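# Place the build plate onto the 3-D printer bed

## Task

Take the build plate resting on top of the cardboard box and set it on the 3-D printer's bed with its coated side facing up. Its left, right and back edges must line up with the matching edges of the bed, and the printer must remain upright. At the end, every other object next to or behind the printer must still have its original up direction.

## Robot and tools

Robot: two six-joint arms, left_arm and right_arm, each ending in a parallel two-finger gripper with a wrist camera (cam_left_wrist and cam_right_wrist, both 896x504 pixels). The scene shows a cardboard box carrying the build plate, a 3-D printer, and other items around the printer. A reference page of the printer card can be viewed with show_instructions.

Frame: the scene frame has its origin at table height, halfway between the two nominal arm bases. +x points out over the table, +z points up, and left_arm sits on the +y side. Left and right are arm names, not sides of the images. Calibrated bases: left_arm at (-0.016, +0.279, 0) m and right_arm at (+0.008, -0.309, 0) m, both almost unrotated. A gripper's fingers point along its own +z and close along its own y. end_effector_position is the point between the finger pads, about 1 cm short of the tips. Reported hand positions and orientations can be a few centimetres off, more when the arm is far out.

Command row: every arm command is a row of exactly 14 numbers, even if one arm stays still. The first 7 are for left_arm: waist, shoulder, elbow, wrist pitch, wrist yaw, wrist roll, then gripper opening. The last 7 are the same for right_arm. The six joint numbers are absolute target angles in radians, in the same terms as the Joint positions line, not offsets. Stated ranges: waist -2.618 to 3.054, shoulder 0.000 to 3.142, elbow 0.000 to 3.142, wrist pitch -1.571 to 1.571, wrist yaw -1.571 to 1.571, wrist roll -2.094 to 2.094. The true end stops can differ by up to 0.059 rad either way. A target more than 0.059 rad outside a range, and further out than the current angle, makes the call be refused. The opening is an absolute value from -1 (shut) to +1 (fully open, pads 0.094 m apart), on the same scale as grip_measured.

execute_actions: takes "actions", a list with zero or one item, plus optional "cameras". An empty list just reports the state, with pictures. An item with "rows" (1 to 15 rows) and "steps" (at most 15, default 15) plays one row per control step of 1/30 s, repeating the last row if rows run out. An action needs at least 6 steps. An item with only "steps" (up to 300) is a wait counted from the previous result, including your reply time. Pictures come only for an empty list or when "cameras" names them (["all"] for every camera, [] for none).

move: "target" is one 14-number row or a list of up to 15 rows of absolute joint targets. "speed" (rad/s, 0.01 to 2, default 0.5) caps the joint that has the farthest to travel; give one value or one per target. "blend" (rad, default 0) lets the path cut corners at intermediate targets. All joints of both arms travel together, so hands follow curves; paths take at least 0.5 s and anything beyond 10 s is cut short. There is no obstacle avoidance. Gripper values in later targets are applied only after the arms come to rest there. The extra "move:" line reports the ending: done, off_target (resting more than 0.035 rad from a target), moving, held or fault, plus limits=held if steps were withheld, and for each lagging arm its worst joint and error. done does not mean nothing was touched.

wait: "seconds" from 0 to 10; the robot keeps heading to its last target. zoom_image: "camera" (cam_left_wrist or cam_right_wrist) and "region" [x0, y0, x1, y1] in pixels from the top-left, at most 504 by 504, of that camera's latest picture. read_manual returns licence texts. finished_scene takes "scene", the number of the current scene, and ends it for good.

Motion limits: each control step a joint's target may lead its measured angle by at most 0.202 rad (waist), 0.258 (shoulder), 0.3 (elbow), 0.573 (wrist pitch), 0.522 (wrist yaw and roll). If targets would carry a gripper more than 200 mm from where it is, that arm's targets are scaled back. Arms keep moving toward the last row while you think. Each result is taken 6 steps before an action finishes; those steps run afterwards.

Result lines: end_effector_position (m) and end_effector_quat_wxyz per gripper; Joint positions (rad, then pad gap in m); Joint velocities ("within noise" when still); joint torques (positive toward larger angles, include gravity, the first three wrap at ±28 N m); grip_measured. "joint sent to its limit" means a joint was clamped at its end stop. "joint command not followed" means the clearance check altered some targets. MOTOR HOT appears at 75 °C; at 90 °C an OVER-TEMPERATURE FAULT folds that arm away for good, and at 100 °C it goes limp. Holding loads or stretched poses heats motors.

Gripping: with nothing held grip_measured reads slightly wide. On a hard part it reads up to about 0.064 below the part's width at full squeeze; the fingers press at full force once the command is about 0.05 under the touch reading. Each pad pushes about 50 to 64 N. To release, command well above grip_measured.

Avoid: dropping the plate, opening while it still moves, fast impacts or pressing deep past contact, bringing the two arms into contact, tipping the printer or neighbouring objects, and anything leaving the table. Occasional disturbances may tug the held plate or nudge loose items.

Each tool is called after "Request:" as name([rows], argument=value, ...), one row to a line, values as JSON.

Reference images:

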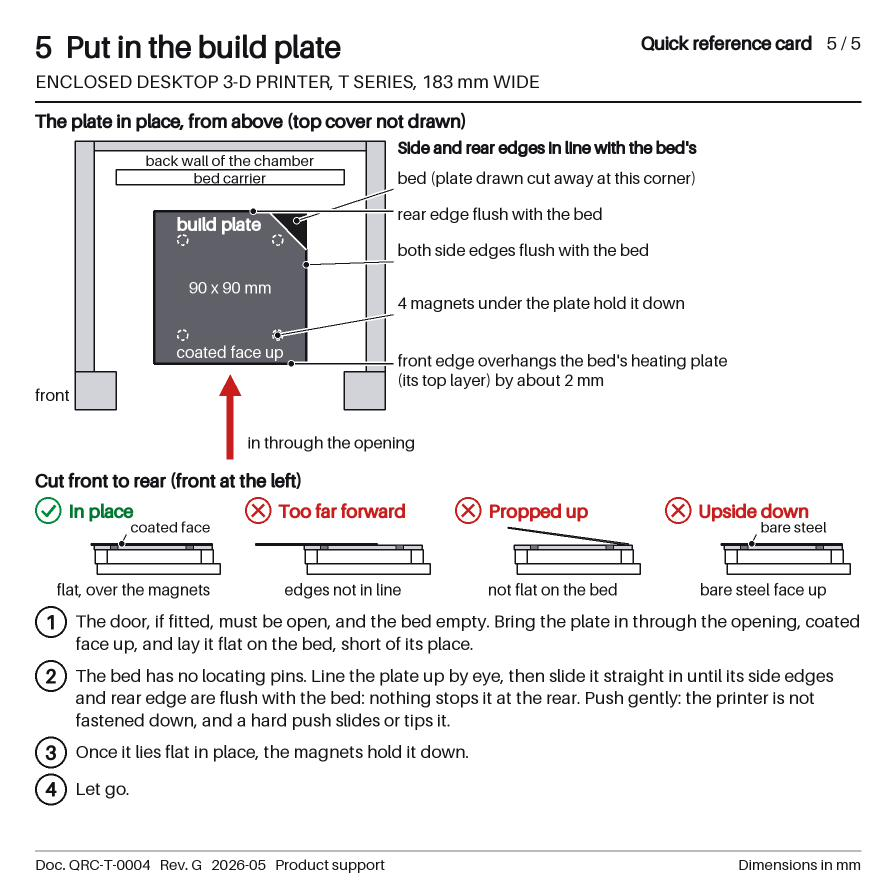

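## Session

Request:
execute_actions(actions=[], cameras=["all"])

Scene clock: 0.00 s of 4350.00 s.
left_arm: end_effector_position=(+0.4062, +0.2957, +0.0921) grip_measured=+1.000 end_effector_quat_wxyz=(+0.584, -0.024, +0.810, +0.047) | right_arm: end_effector_position=(+0.4034, -0.3302, +0.0855) grip_measured=+1.000 end_effector_quat_wxyz=(+0.590, +0.116, +0.782, -0.163)
Joint positions: left_arm=[-0.005 1.681 0.451 0.908 -0.116 0.012 0.094] | right_arm=[0.235 1.744 0.384 1.052 0.594 0.054 0.094]
Joint velocities: within noise
Joint torques (N m): no reading
Heat: left arm: 48 °C; right arm: 48 °C.

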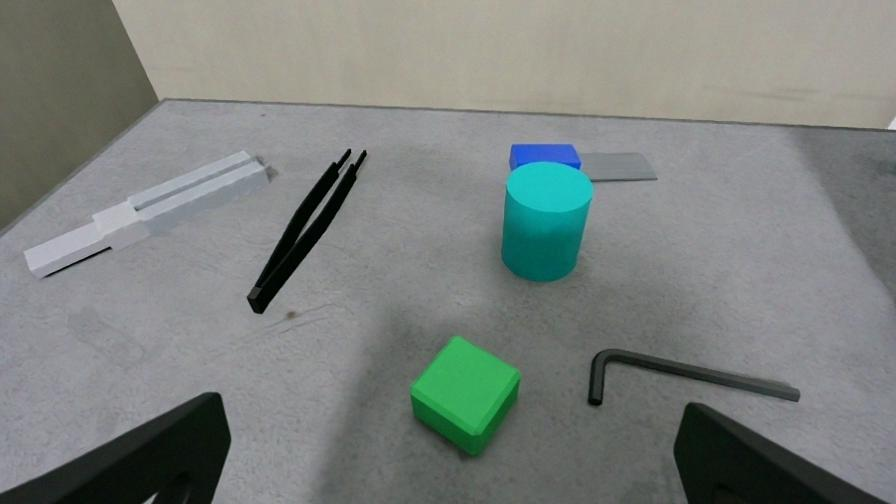

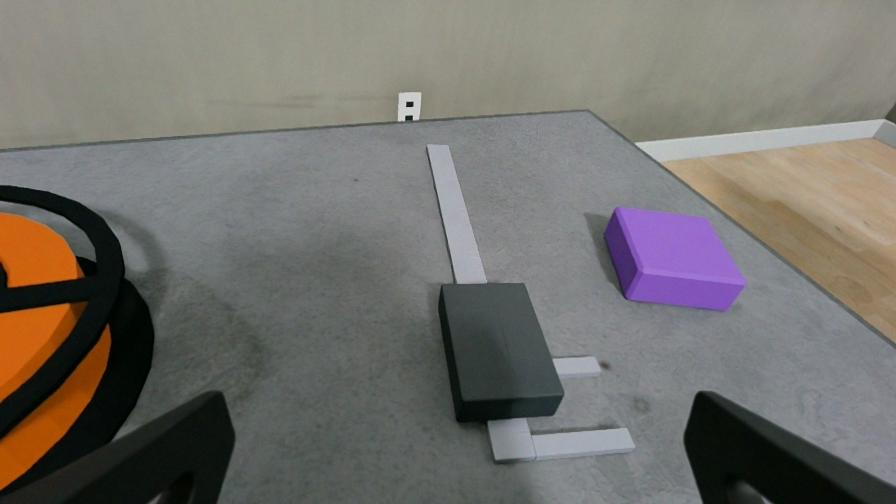

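Request:
move([
  [-0.005,1.1,1.2,-0.6,0,0,1,0.0,1.1,1.2,-0.6,0,0,1],
  [-0.45,1.1,1.2,-0.6,0,0,1,0.45,1.1,1.2,-0.6,0,0,1],
], speed=1.0, blend=0.1)

Scene clock: 3.77 s of 4350.00 s.
left_arm: end_effector_position=(+0.3062, +0.1249, +0.3055) grip_measured=+1.000 end_effector_quat_wxyz=(+0.485, +0.196, +0.845, -0.108) | right_arm: end_effector_position=(+0.3342, -0.1664, +0.3016) grip_measured=+1.000 end_effector_quat_wxyz=(+0.482, -0.175, +0.852, +0.101)
Joint positions: left_arm=[-0.443 1.11 1.176 -0.596 -0.003 0.006 0.094] | right_arm=[0.447 1.107 1.168 -0.601 0.002 0.005 0.094]
Joint velocities: within noise
Joint torques (N m): left_arm=[-0.65 -3.45 9.36 1.85 0.02 -0.05] | right_arm=[0.32 -3.22 8.77 1.37 -0.02 -0.04]
Heat: left arm: 49 °C; right arm: 48 °C.
Kept back: nothing.
move: done

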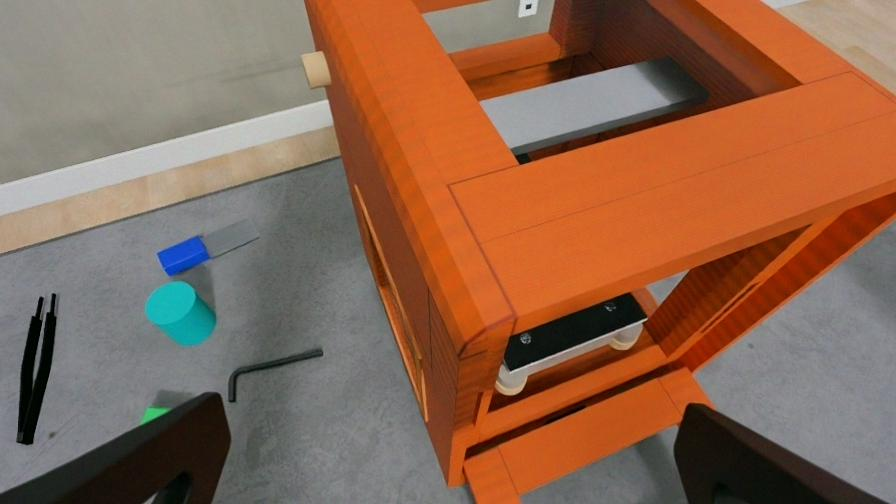

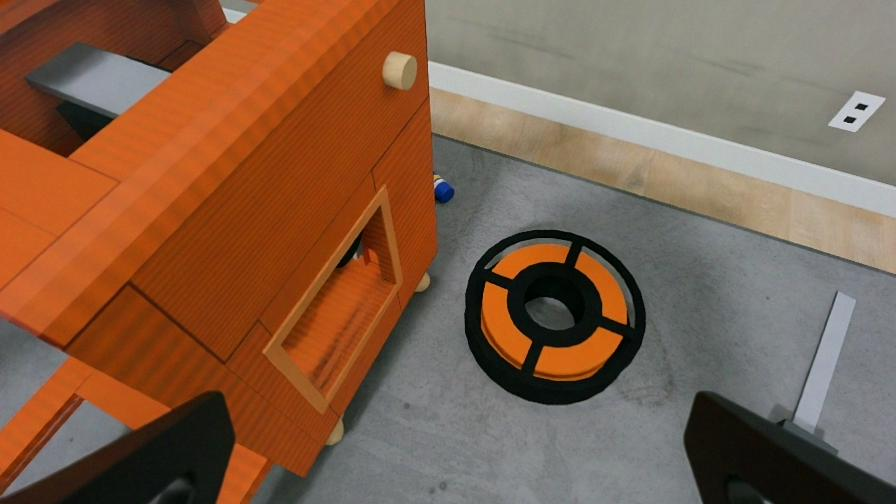

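Request:
move([
  [-0.45,0.9,1.2,-1.3,0,0,1,0.45,0.9,1.2,-1.3,0,0,1],
  [-0.9,0.9,1.2,-1.3,0,0,1,0.2,0.9,1.2,-1.3,0,0,1],
], speed=1.0)

Request:
execute_actions(actions=[])

Scene clock: 6.03 s of 4350.00 s.
left_arm: end_effector_position=(+0.1134, +0.1186, +0.2371) grip_measured=+1.000 end_effector_quat_wxyz=(+0.243, +0.420, +0.866, -0.115) | right_arm: end_effector_position=(+0.2099, -0.2740, +0.2338) grip_measured=+1.000 end_effector_quat_wxyz=(+0.263, -0.079, +0.961, +0.022)
Joint positions: left_arm=[-0.892 0.907 1.176 -1.295 -0.003 0.006 0.094] | right_arm=[0.205 0.906 1.168 -1.299 0.001 0.005 0.094]
Joint velocities: within noise
Joint torques (N m): left_arm=[-0.8 -0.95 8.29 1.26 0.02 -0.04] | right_arm=[-0.42 -0.5 7.82 0.88 -0.01 -0.06]
Heat: left arm: 49 °C; right arm: 48 °C.
Kept back: nothing.
move: done

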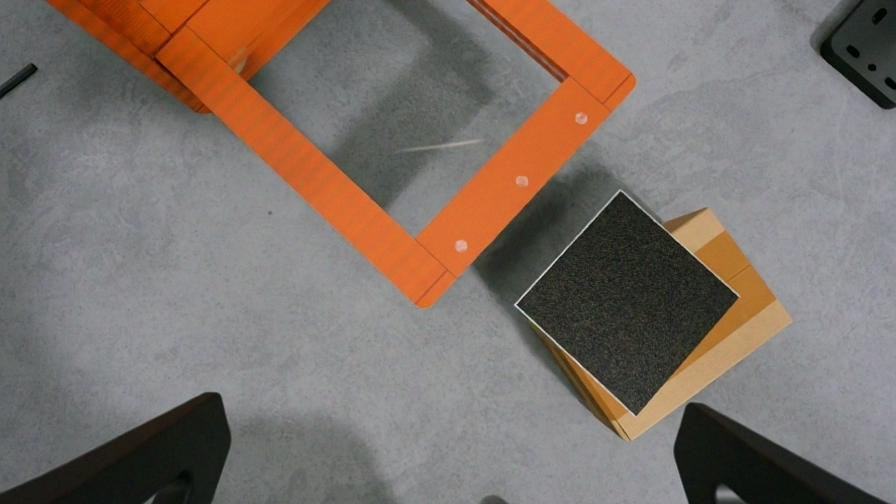

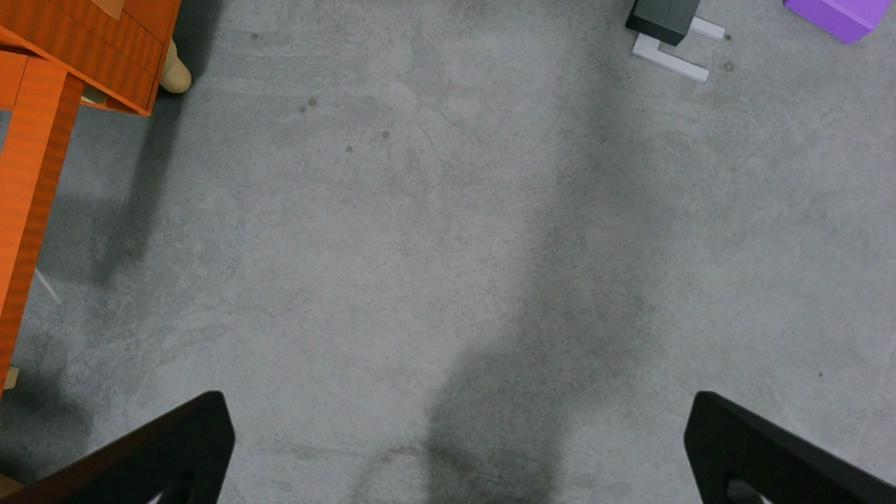

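Scene clock: 6.03 s of 4350.00 s.
left_arm: end_effector_position=(+0.1134, +0.1186, +0.2371) grip_measured=+1.000 end_effector_quat_wxyz=(+0.243, +0.420, +0.866, -0.115) | right_arm: end_effector_position=(+0.2099, -0.2740, +0.2338) grip_measured=+1.000 end_effector_quat_wxyz=(+0.263, -0.079, +0.961, +0.022)
Joint positions: left_arm=[-0.892 0.907 1.176 -1.295 -0.003 0.006 0.094] | right_arm=[0.205 0.906 1.168 -1.299 0.001 0.005 0.094]
Joint velocities: within noise
Joint torques (N m): left_arm=[-0.8 -0.95 8.29 1.26 0.02 -0.04] | right_arm=[-0.42 -0.5 7.82 0.88 -0.01 -0.06]
Heat: left arm: 49 °C; right arm: 48 °C.
Kept back: nothing.

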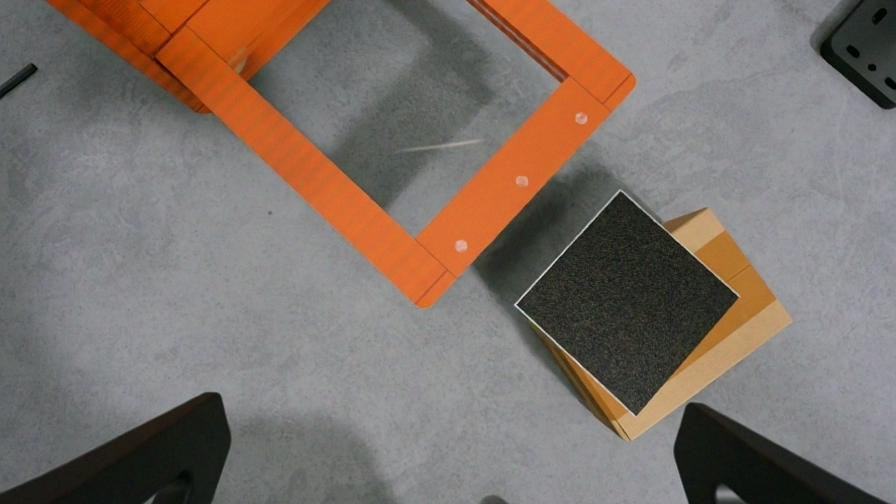

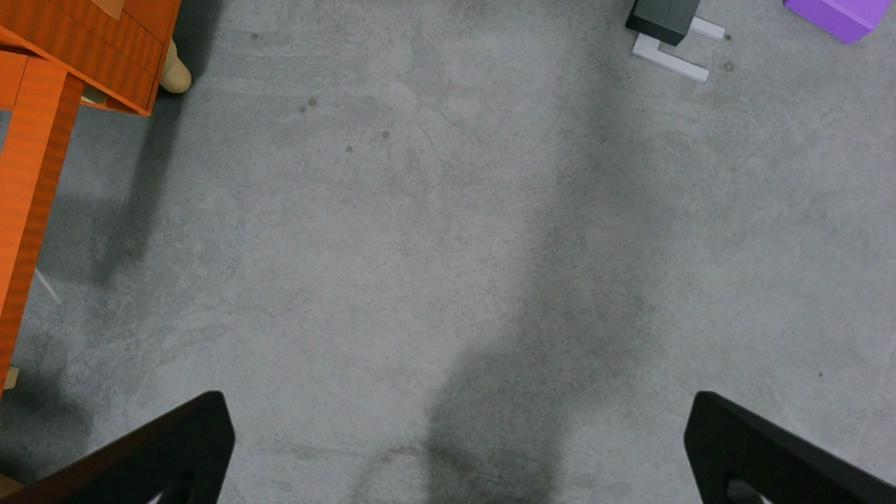

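Request:
move(target=[-0.9,0.9,1.2,-1.3,0,0,1,0.85,0.9,1.2,-1.3,0,0,1], speed=1.0)

Request:
zoom_image(camera="cam_left_wrist", region=[400, 40, 820, 460])

Scene clock: 18.93 s of 4350.00 s.
left_arm: end_effector_position=(+0.1133, +0.1187, +0.2370) grip_measured=+1.000 end_effector_quat_wxyz=(+0.243, +0.420, +0.867, -0.115) | right_arm: end_effector_position=(+0.1487, -0.1605, +0.2338) grip_measured=+1.000 end_effector_quat_wxyz=(+0.242, -0.378, +0.887, +0.104)
Joint positions: left_arm=[-0.892 0.907 1.176 -1.296 -0.003 0.006 0.094] | right_arm=[0.845 0.906 1.168 -1.299 0.001 0.004 0.094]
Joint velocities: within noise
Joint torques (N m): left_arm=[-0.8 -0.96 8.28 1.28 0.02 -0.04] | right_arm=[0.47 -0.49 7.79 0.9 0 -0.04]
Heat: left arm: 48 °C; right arm: 47 °C.
Kept back: nothing.
move: done

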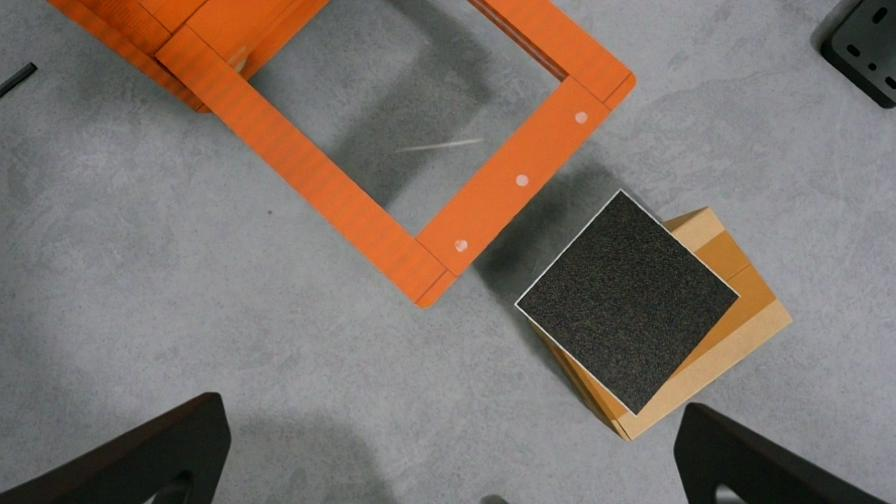

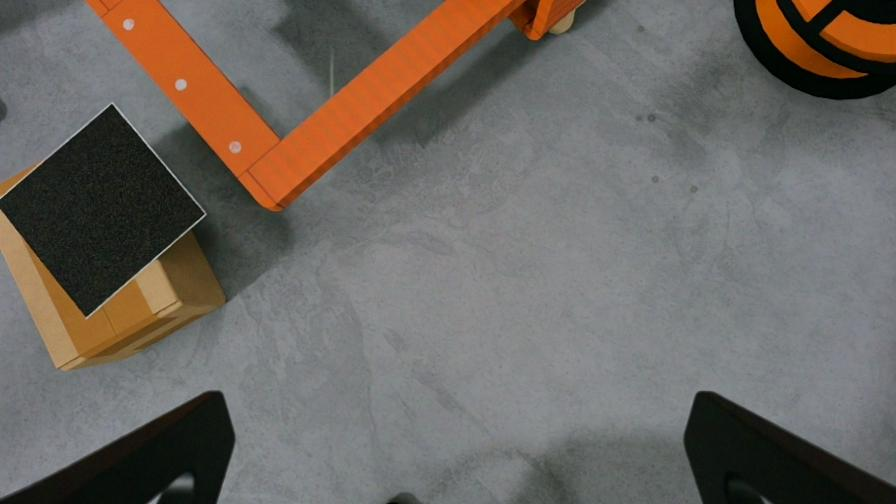

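Scaled by 1.200 from the camera's 896x504 image, which has a finer 1280x720 frame.

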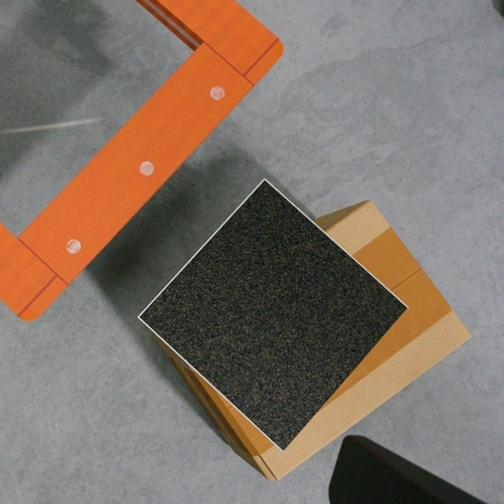

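Request:
move([
  [-1.163,1.162,0.975,-1.362,0,0.688,0.277,0.845,0.906,1.19,-1.299,0,0,1],
], speed=0.8)

Scene clock: 23.07 s of 4350.00 s.
left_arm: end_effector_position=(+0.0549, +0.1185, +0.1276) grip_measured=+0.279 end_effector_quat_wxyz=(+0.019, +0.796, +0.605, -0.003) | right_arm: end_effector_position=(+0.1487, -0.1605, +0.2338) grip_measured=+1.000 end_effector_quat_wxyz=(+0.242, -0.378, +0.887, +0.104)
Joint positions: left_arm=[-1.155 1.16 0.98 -1.353 -0.003 0.681 0.06] | right_arm=[0.845 0.906 1.168 -1.299 0.001 0.004 0.094]
Joint velocities: within noise
Joint torques (N m): left_arm=[-0.79 -2.03 5.45 0.34 0.01 0.1] | right_arm=[-0.03 0.09 6.99 0.91 -0.01 -0.04]
Heat: left arm: 48 °C; right arm: 47 °C.
Kept back: nothing.
move: done

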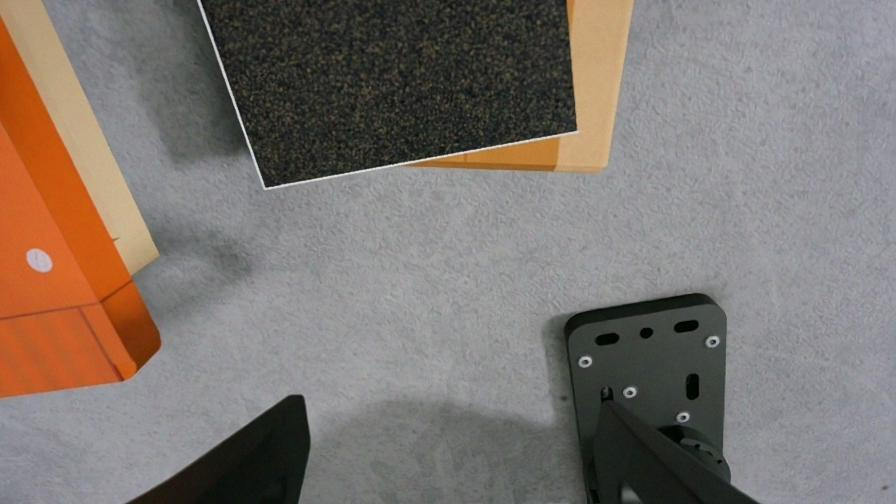

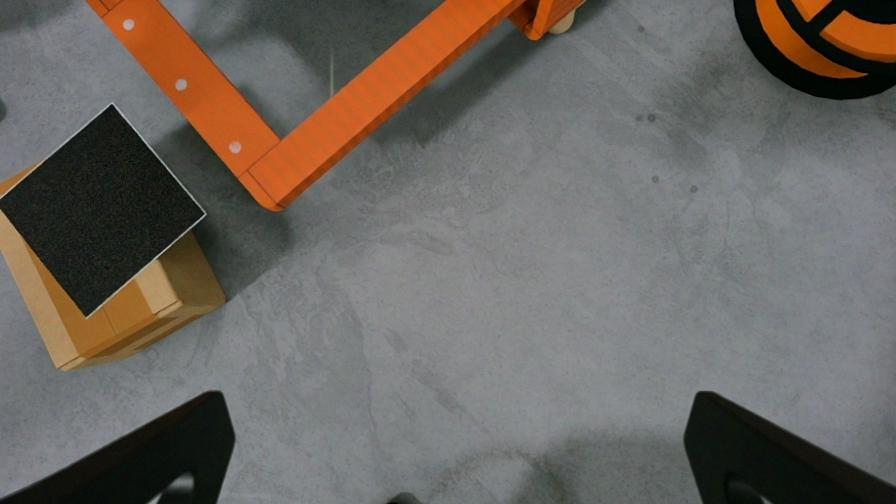

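Request:
move([
  [-1.19,1.274,0.70,-0.978,0,0.66,0.277,0.845,0.906,1.19,-1.299,0,0,1],
  [-1.365,1.511,0.89,-0.929,0,0.485,0.277,0.845,0.906,1.19,-1.299,0,0,1],
], speed=[0.6,0.12])

Scene clock: 26.43 s of 4350.00 s.
left_arm: end_effector_position=(+0.0326, +0.0551, +0.0363) grip_measured=+0.279 end_effector_quat_wxyz=(-0.008, +0.801, +0.599, +0.005) | right_arm: end_effector_position=(+0.1487, -0.1605, +0.2338) grip_measured=+1.000 end_effector_quat_wxyz=(+0.242, -0.378, +0.887, +0.104)
Joint positions: left_arm=[-1.356 1.5 0.864 -0.953 -0.003 0.495 0.06] | right_arm=[0.845 0.906 1.168 -1.299 0.001 0.004 0.094]
Joint velocities: within noise
Joint torques (N m): left_arm=[-0.9 -3.62 8.03 0.56 0.01 -0.06] | right_arm=[-0.01 0.02 6.99 0.89 0 -0.03]
Heat: left arm: 47 °C; right arm: 47 °C.
Kept back: nothing.
move: done

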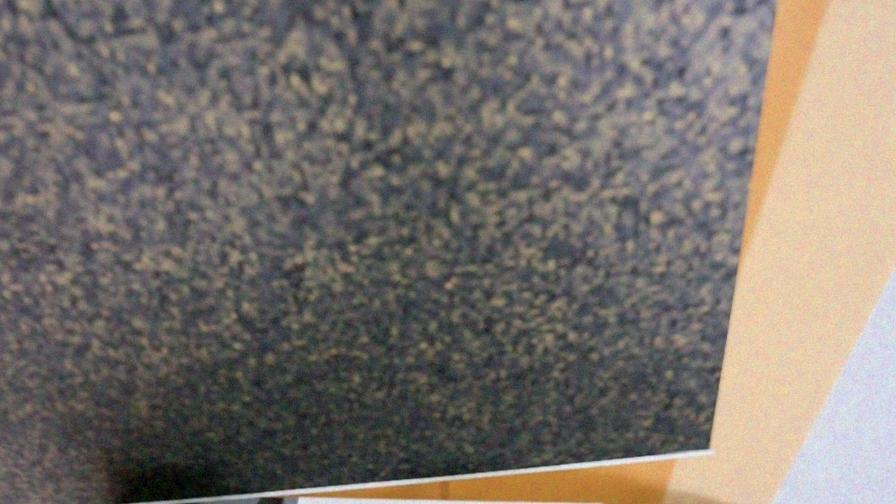

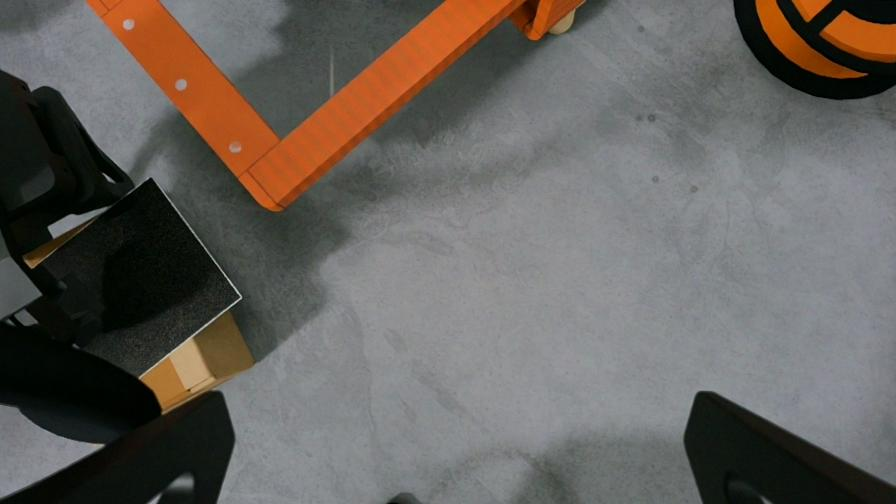

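Request:
move([
  [-1.26,1.34,0.78,-1.0,0,0.6,0.277,0.845,0.906,1.19,-1.299,0,0,1],
  [-1.163,1.162,0.975,-1.362,0,0.688,0.277,0.845,0.906,1.19,-1.299,0,0,1],
  [-0.9,0.9,1.22,-1.3,0,0,0.277,0.483,1.374,0.33,0.585,-1.57,-2.05,-0.468],
], speed=[0.5,1.0,1.0], blend=[0.03,0.05,0])

Scene clock: 33.07 s of 4350.00 s.
left_arm: end_effector_position=(+0.1091, +0.1183, +0.2405) grip_measured=+0.279 end_effector_quat_wxyz=(+0.241, +0.428, +0.863, -0.116) | right_arm: end_effector_position=(+0.1202, -0.0553, +0.1668) grip_measured=-0.467 end_effector_quat_wxyz=(+0.690, -0.691, -0.166, +0.139)
Joint positions: left_arm=[-0.909 0.908 1.194 -1.315 -0.003 0.007 0.06] | right_arm=[0.489 1.368 0.342 0.582 -1.55 -2.052 0.025]
Joint velocities: within noise
Joint torques (N m): left_arm=[0.87 -1.06 8.44 1.46 0.01 -0.05] | right_arm=[-0.54 -2.73 3.64 0.95 -0.46 0.02]
Heat: left arm: 47 °C; right arm: 47 °C.
Kept back: nothing.
move: done

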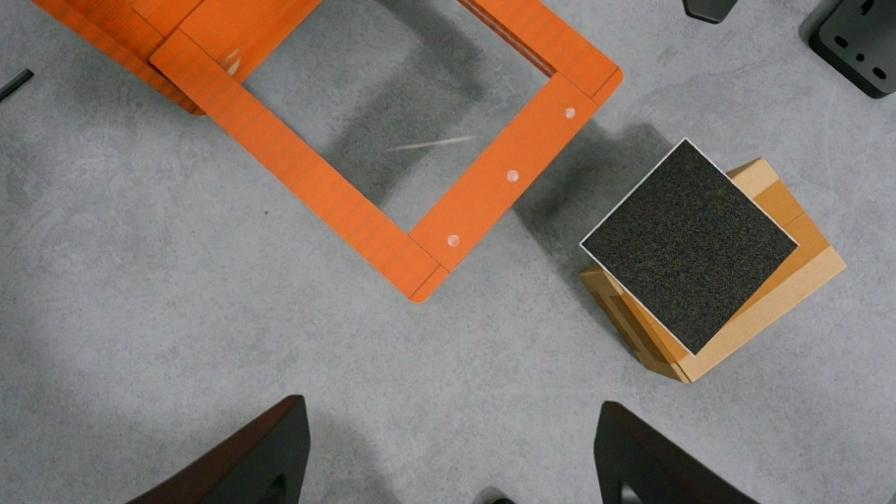

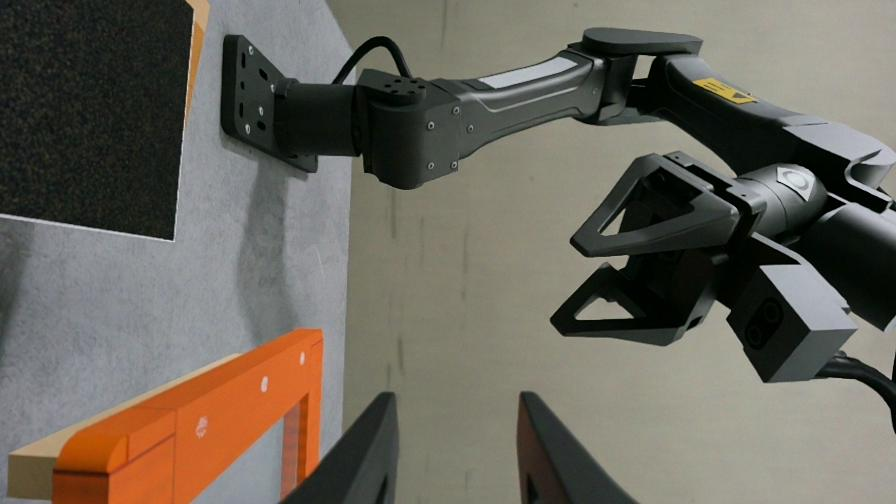

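Request:
move([
  [-0.9,0.9,1.22,-1.3,0,0,0.277,0.555,1.393,0.315,0.59,-1.57,-2.05,-0.468],
  [-0.9,0.9,1.22,-1.3,0,0,0.277,0.555,1.796,0.236,1.072,-1.57,-2.05,-0.468],
  [-0.9,0.9,1.22,-1.3,0,0,0.277,0.555,2.14,0.25,1.405,-1.57,-2.05,-0.468],
], speed=[0.5,0.4,0.3], blend=[0.02,0.05,0])

Scene clock: 40.10 s of 4350.00 s.
left_arm: end_effector_position=(+0.1092, +0.1183, +0.2405) grip_measured=+0.279 end_effector_quat_wxyz=(+0.241, +0.428, +0.863, -0.116) | right_arm: end_effector_position=(+0.1006, -0.0509, +0.0572) grip_measured=-0.467 end_effector_quat_wxyz=(+0.683, -0.688, -0.177, +0.173)
Joint positions: left_arm=[-0.909 0.908 1.194 -1.314 -0.003 0.007 0.06] | right_arm=[0.551 2.128 0.249 1.401 -1.553 -2.052 0.025]
Joint velocities: within noise
Joint torques (N m): left_arm=[0.87 -1.07 8.43 1.46 0.01 -0.04] | right_arm=[0.39 -4.74 0.42 0.94 -0.45 0.03]
Heat: left arm: 47 °C; right arm: 46 °C.
Kept back: nothing.
move: done

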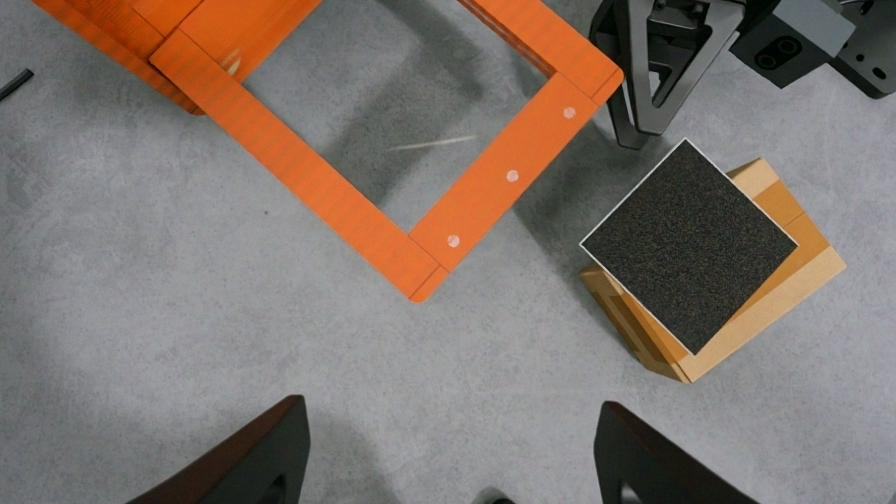

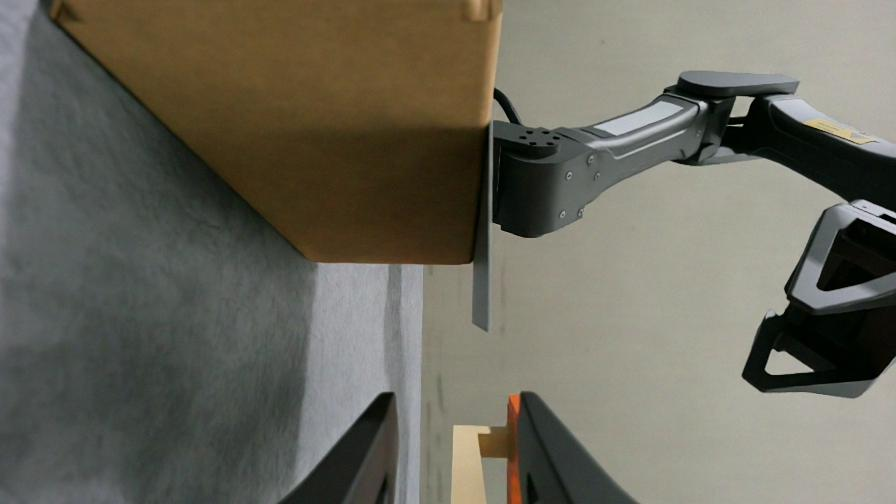

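Request:
move([
  [-0.9,0.9,1.22,-1.3,0,0,0.277,0.555,2.106,0.246,1.375,-1.57,-2.05,-0.468],
  [-0.9,0.9,1.22,-1.3,0,0,0.277,0.667,2.106,0.246,1.375,-1.57,-2.05,-0.468],
], speed=[0.2,0.2])

Scene clock: 41.83 s of 4350.00 s.
left_arm: end_effector_position=(+0.1092, +0.1183, +0.2405) grip_measured=+0.279 end_effector_quat_wxyz=(+0.241, +0.428, +0.863, -0.116) | right_arm: end_effector_position=(+0.0709, -0.0424, +0.0567) grip_measured=-0.467 end_effector_quat_wxyz=(+0.671, -0.678, -0.212, +0.213)
Joint positions: left_arm=[-0.909 0.908 1.194 -1.314 -0.003 0.007 0.06] | right_arm=[0.663 2.128 0.249 1.393 -1.553 -2.052 0.025]
Joint velocities: within noise
Joint torques (N m): left_arm=[0.87 -1.07 8.43 1.46 0.02 -0.05] | right_arm=[0.43 -7.92 0.09 0.74 -0.44 0.03]
Heat: left arm: 47 °C; right arm: 46 °C.
Kept back: nothing.
move: done

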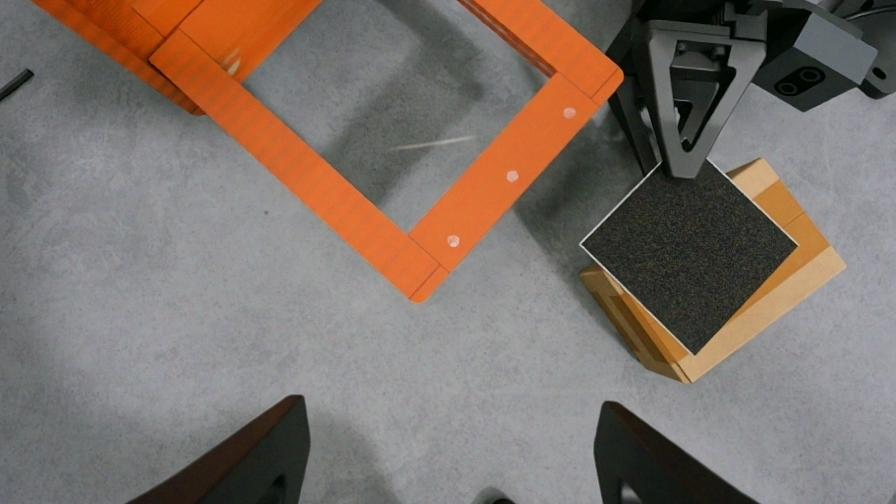

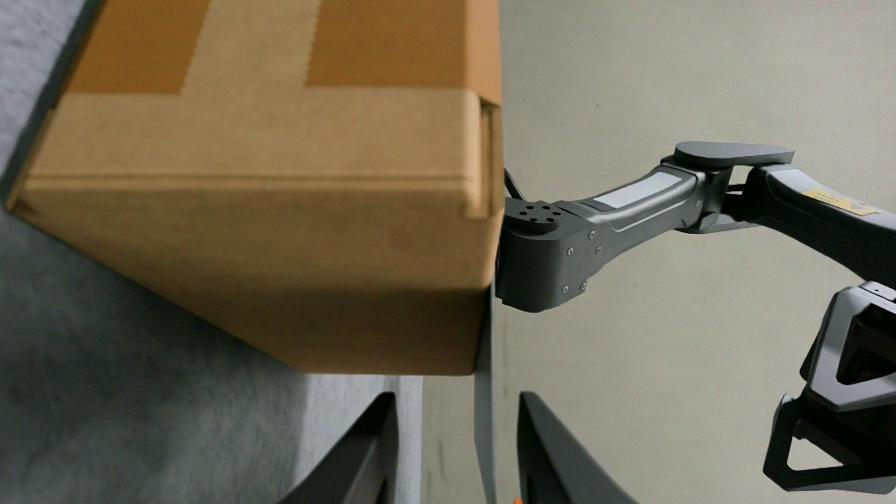

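Request:
move(target=[-0.9,0.9,1.22,-1.3,0,0,0.277,0.667,2.065,0.246,1.335,-1.57,-2.05,-0.468], speed=0.1)

Request:
zoom_image(camera="cam_right_wrist", region=[250, 200, 650, 504])

Scene clock: 43.30 s of 4350.00 s.
left_arm: end_effector_position=(+0.1092, +0.1183, +0.2405) grip_measured=+0.279 end_effector_quat_wxyz=(+0.241, +0.428, +0.863, -0.116) | right_arm: end_effector_position=(+0.0718, -0.0417, +0.0618) grip_measured=-0.467 end_effector_quat_wxyz=(+0.671, -0.677, -0.213, +0.213)
Joint positions: left_arm=[-0.909 0.908 1.194 -1.314 -0.003 0.007 0.06] | right_arm=[0.663 2.087 0.249 1.354 -1.553 -2.052 0.025]
Joint velocities: within noise
Joint torques (N m): left_arm=[0.87 -1.07 8.44 1.46 0.01 -0.05] | right_arm=[0.39 -7.82 0.34 0.74 -0.46 0.03]
Heat: left arm: 47 °C; right arm: 47 °C.
Kept back: nothing.
move: done

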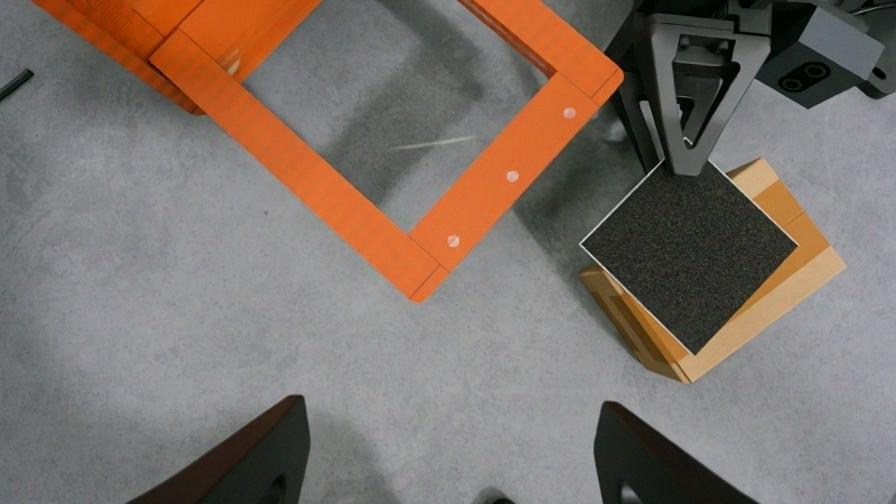

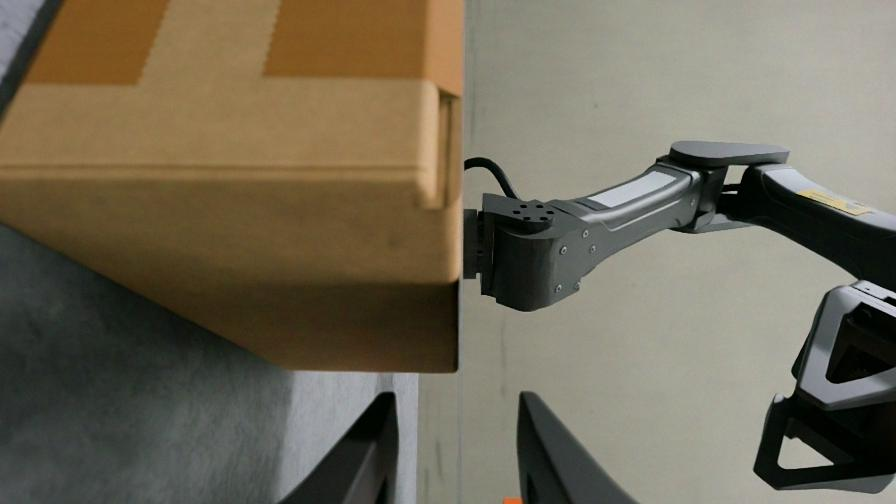

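Scaled by 1.260 from the camera's 896x504 image, which has a finer 1280x720 frame.

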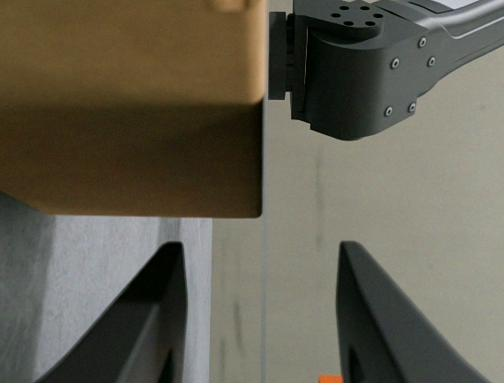

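Request:
move([
  [-0.9,0.9,1.22,-1.3,0,0,0.277,0.667,2.065,0.246,1.335,-1.57,-2.05,-0.8],
  [-0.9,0.9,1.22,-1.3,0,0,0.277,0.667,2.065,0.246,1.335,-1.57,-2.05,-0.93],
  [-0.9,0.9,1.22,-1.3,0,0,0.277,0.667,2.065,0.246,1.335,-1.57,-2.05,-1],
], speed=0.5)

Scene clock: 46.10 s of 4350.00 s.
left_arm: end_effector_position=(+0.1092, +0.1183, +0.2405) grip_measured=+0.279 end_effector_quat_wxyz=(+0.241, +0.428, +0.863, -0.116) | right_arm: end_effector_position=(+0.0717, -0.0418, +0.0623) grip_measured=-0.990 end_effector_quat_wxyz=(+0.671, -0.677, -0.214, +0.213)
Joint positions: left_arm=[-0.909 0.908 1.194 -1.314 -0.003 0.007 0.06] | right_arm=[0.663 2.085 0.249 1.353 -1.554 -2.052 0]
Joint velocities: within noise
Joint torques (N m): left_arm=[0.87 -1.06 8.44 1.46 0.01 -0.05] | right_arm=[0.38 -7.6 0.38 0.73 -0.43 0.03]
Heat: left arm: 47 °C; right arm: 47 °C.
Kept back: nothing.
move: done

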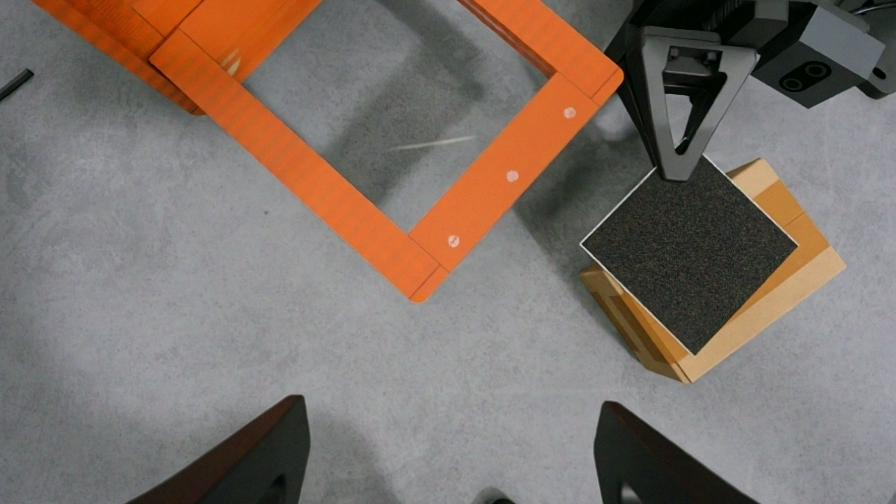

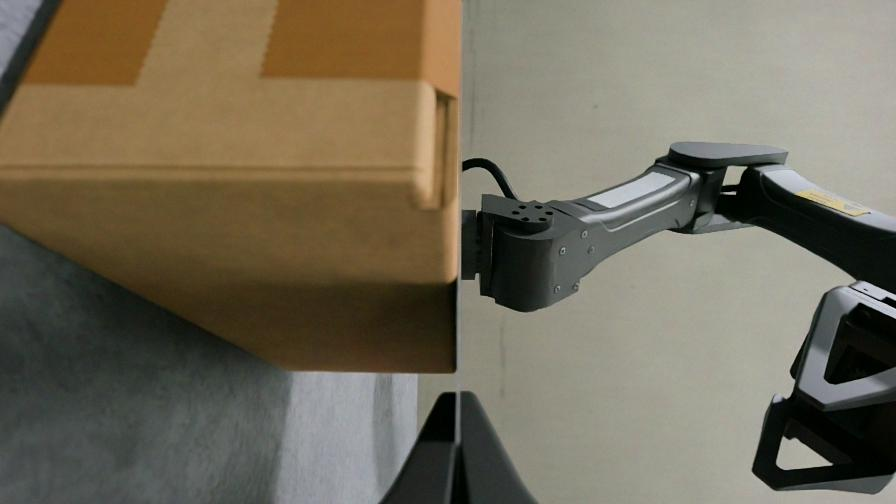

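Request:
move([
  [-0.9,0.9,1.22,-1.3,0,0,0.277,0.667,1.796,0.236,1.072,-1.57,-2.05,-1],
  [-0.4,0.9,1.22,-1.3,0,0,-0.8,0.667,1.223,0.427,0.322,-1.57,-2.05,-1],
], speed=[0.25,0.7], blend=[0.05,0])

Scene clock: 52.53 s of 4350.00 s.
left_arm: end_effector_position=(+0.1710, +0.1981, +0.2406) grip_measured=-0.798 end_effector_quat_wxyz=(+0.263, +0.201, +0.942, -0.053) | right_arm: end_effector_position=(+0.0695, -0.0434, +0.1904) grip_measured=-0.990 end_effector_quat_wxyz=(+0.669, -0.679, -0.208, +0.219)
Joint positions: left_arm=[-0.408 0.908 1.194 -1.314 -0.003 0.006 0.009] | right_arm=[0.663 1.236 0.396 0.339 -1.554 -2.053 0]
Joint velocities: within noise
Joint torques (N m): left_arm=[0.83 -1.06 8.43 1.46 0.01 -0.04] | right_arm=[0.42 -3.88 7.65 0.74 -0.45 0.04]
Heat: left arm: 47 °C; right arm: 47 °C.
Kept back: nothing.
move: done

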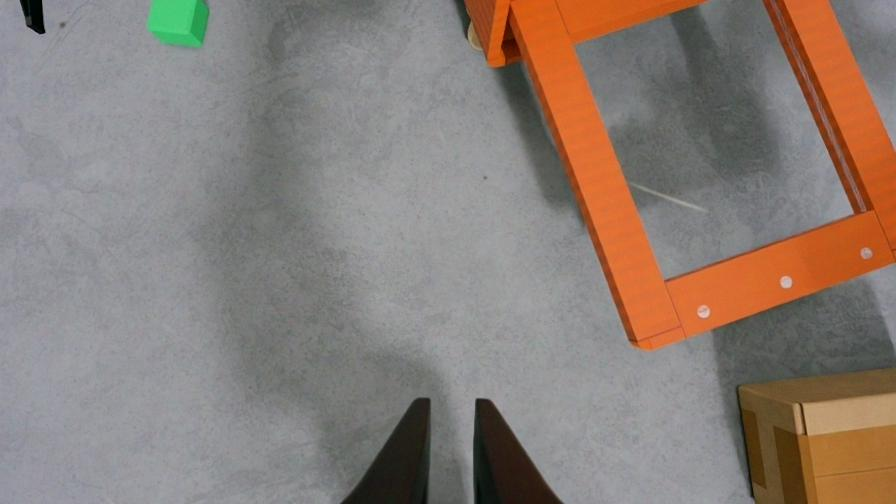

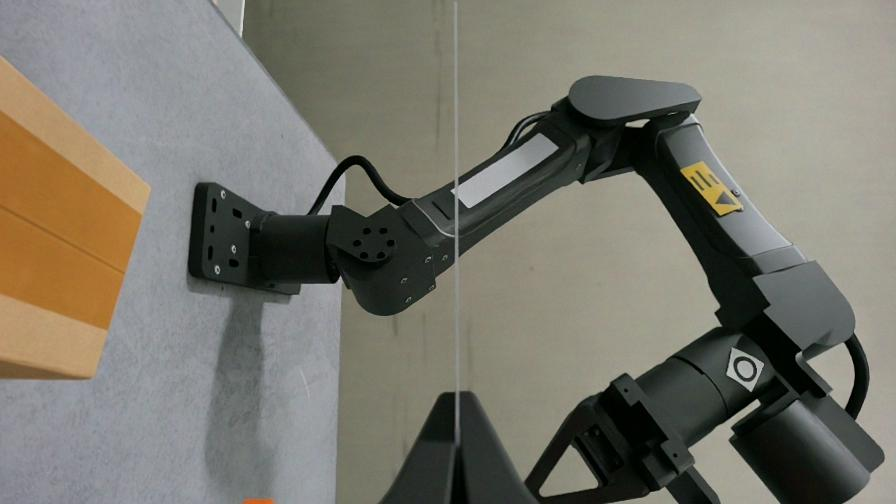

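Request:
move([
  [-0.4,0.9,1.22,-1.3,0,0,-0.8,1.103,1.475,0.28,1.195,0.396,-1.571,-1],
], speed=0.7)

Scene clock: 56.43 s of 4350.00 s.
left_arm: end_effector_position=(+0.1710, +0.1981, +0.2406) grip_measured=-0.798 end_effector_quat_wxyz=(+0.263, +0.201, +0.942, -0.053) | right_arm: end_effector_position=(+0.2500, -0.0115, +0.1734) grip_measured=-0.990 end_effector_quat_wxyz=(+0.629, -0.646, +0.302, -0.310)
Joint positions: left_arm=[-0.408 0.908 1.194 -1.314 -0.003 0.006 0.009] | right_arm=[1.097 1.47 0.291 1.161 0.386 -1.584 0]
Joint velocities: within noise
Joint torques (N m): left_arm=[0.81 -1.06 8.43 1.46 0.01 -0.04] | right_arm=[0.62 -3.67 3.67 1.74 0.11 0.14]
Heat: left arm: 47 °C; right arm: 47 °C.
Kept back: nothing.
move: done

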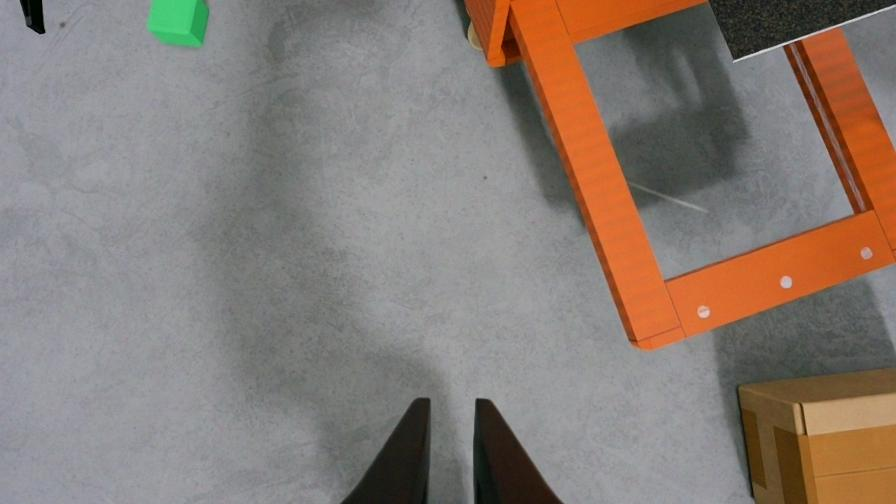

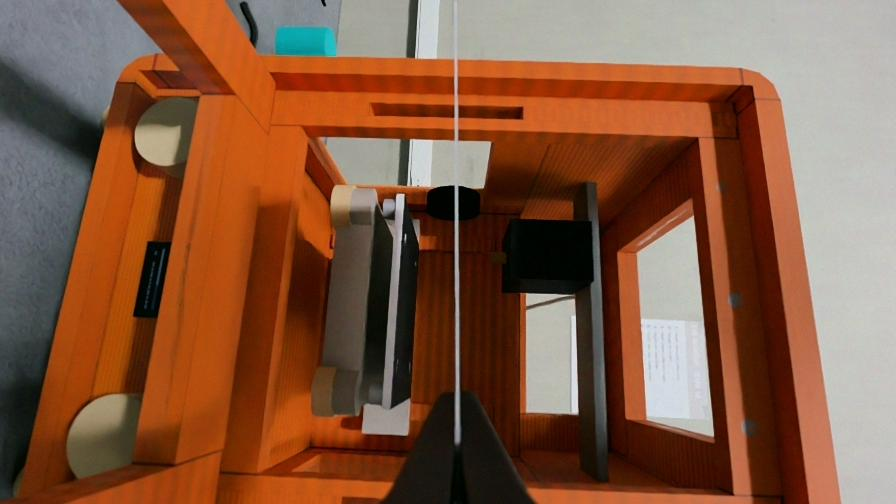

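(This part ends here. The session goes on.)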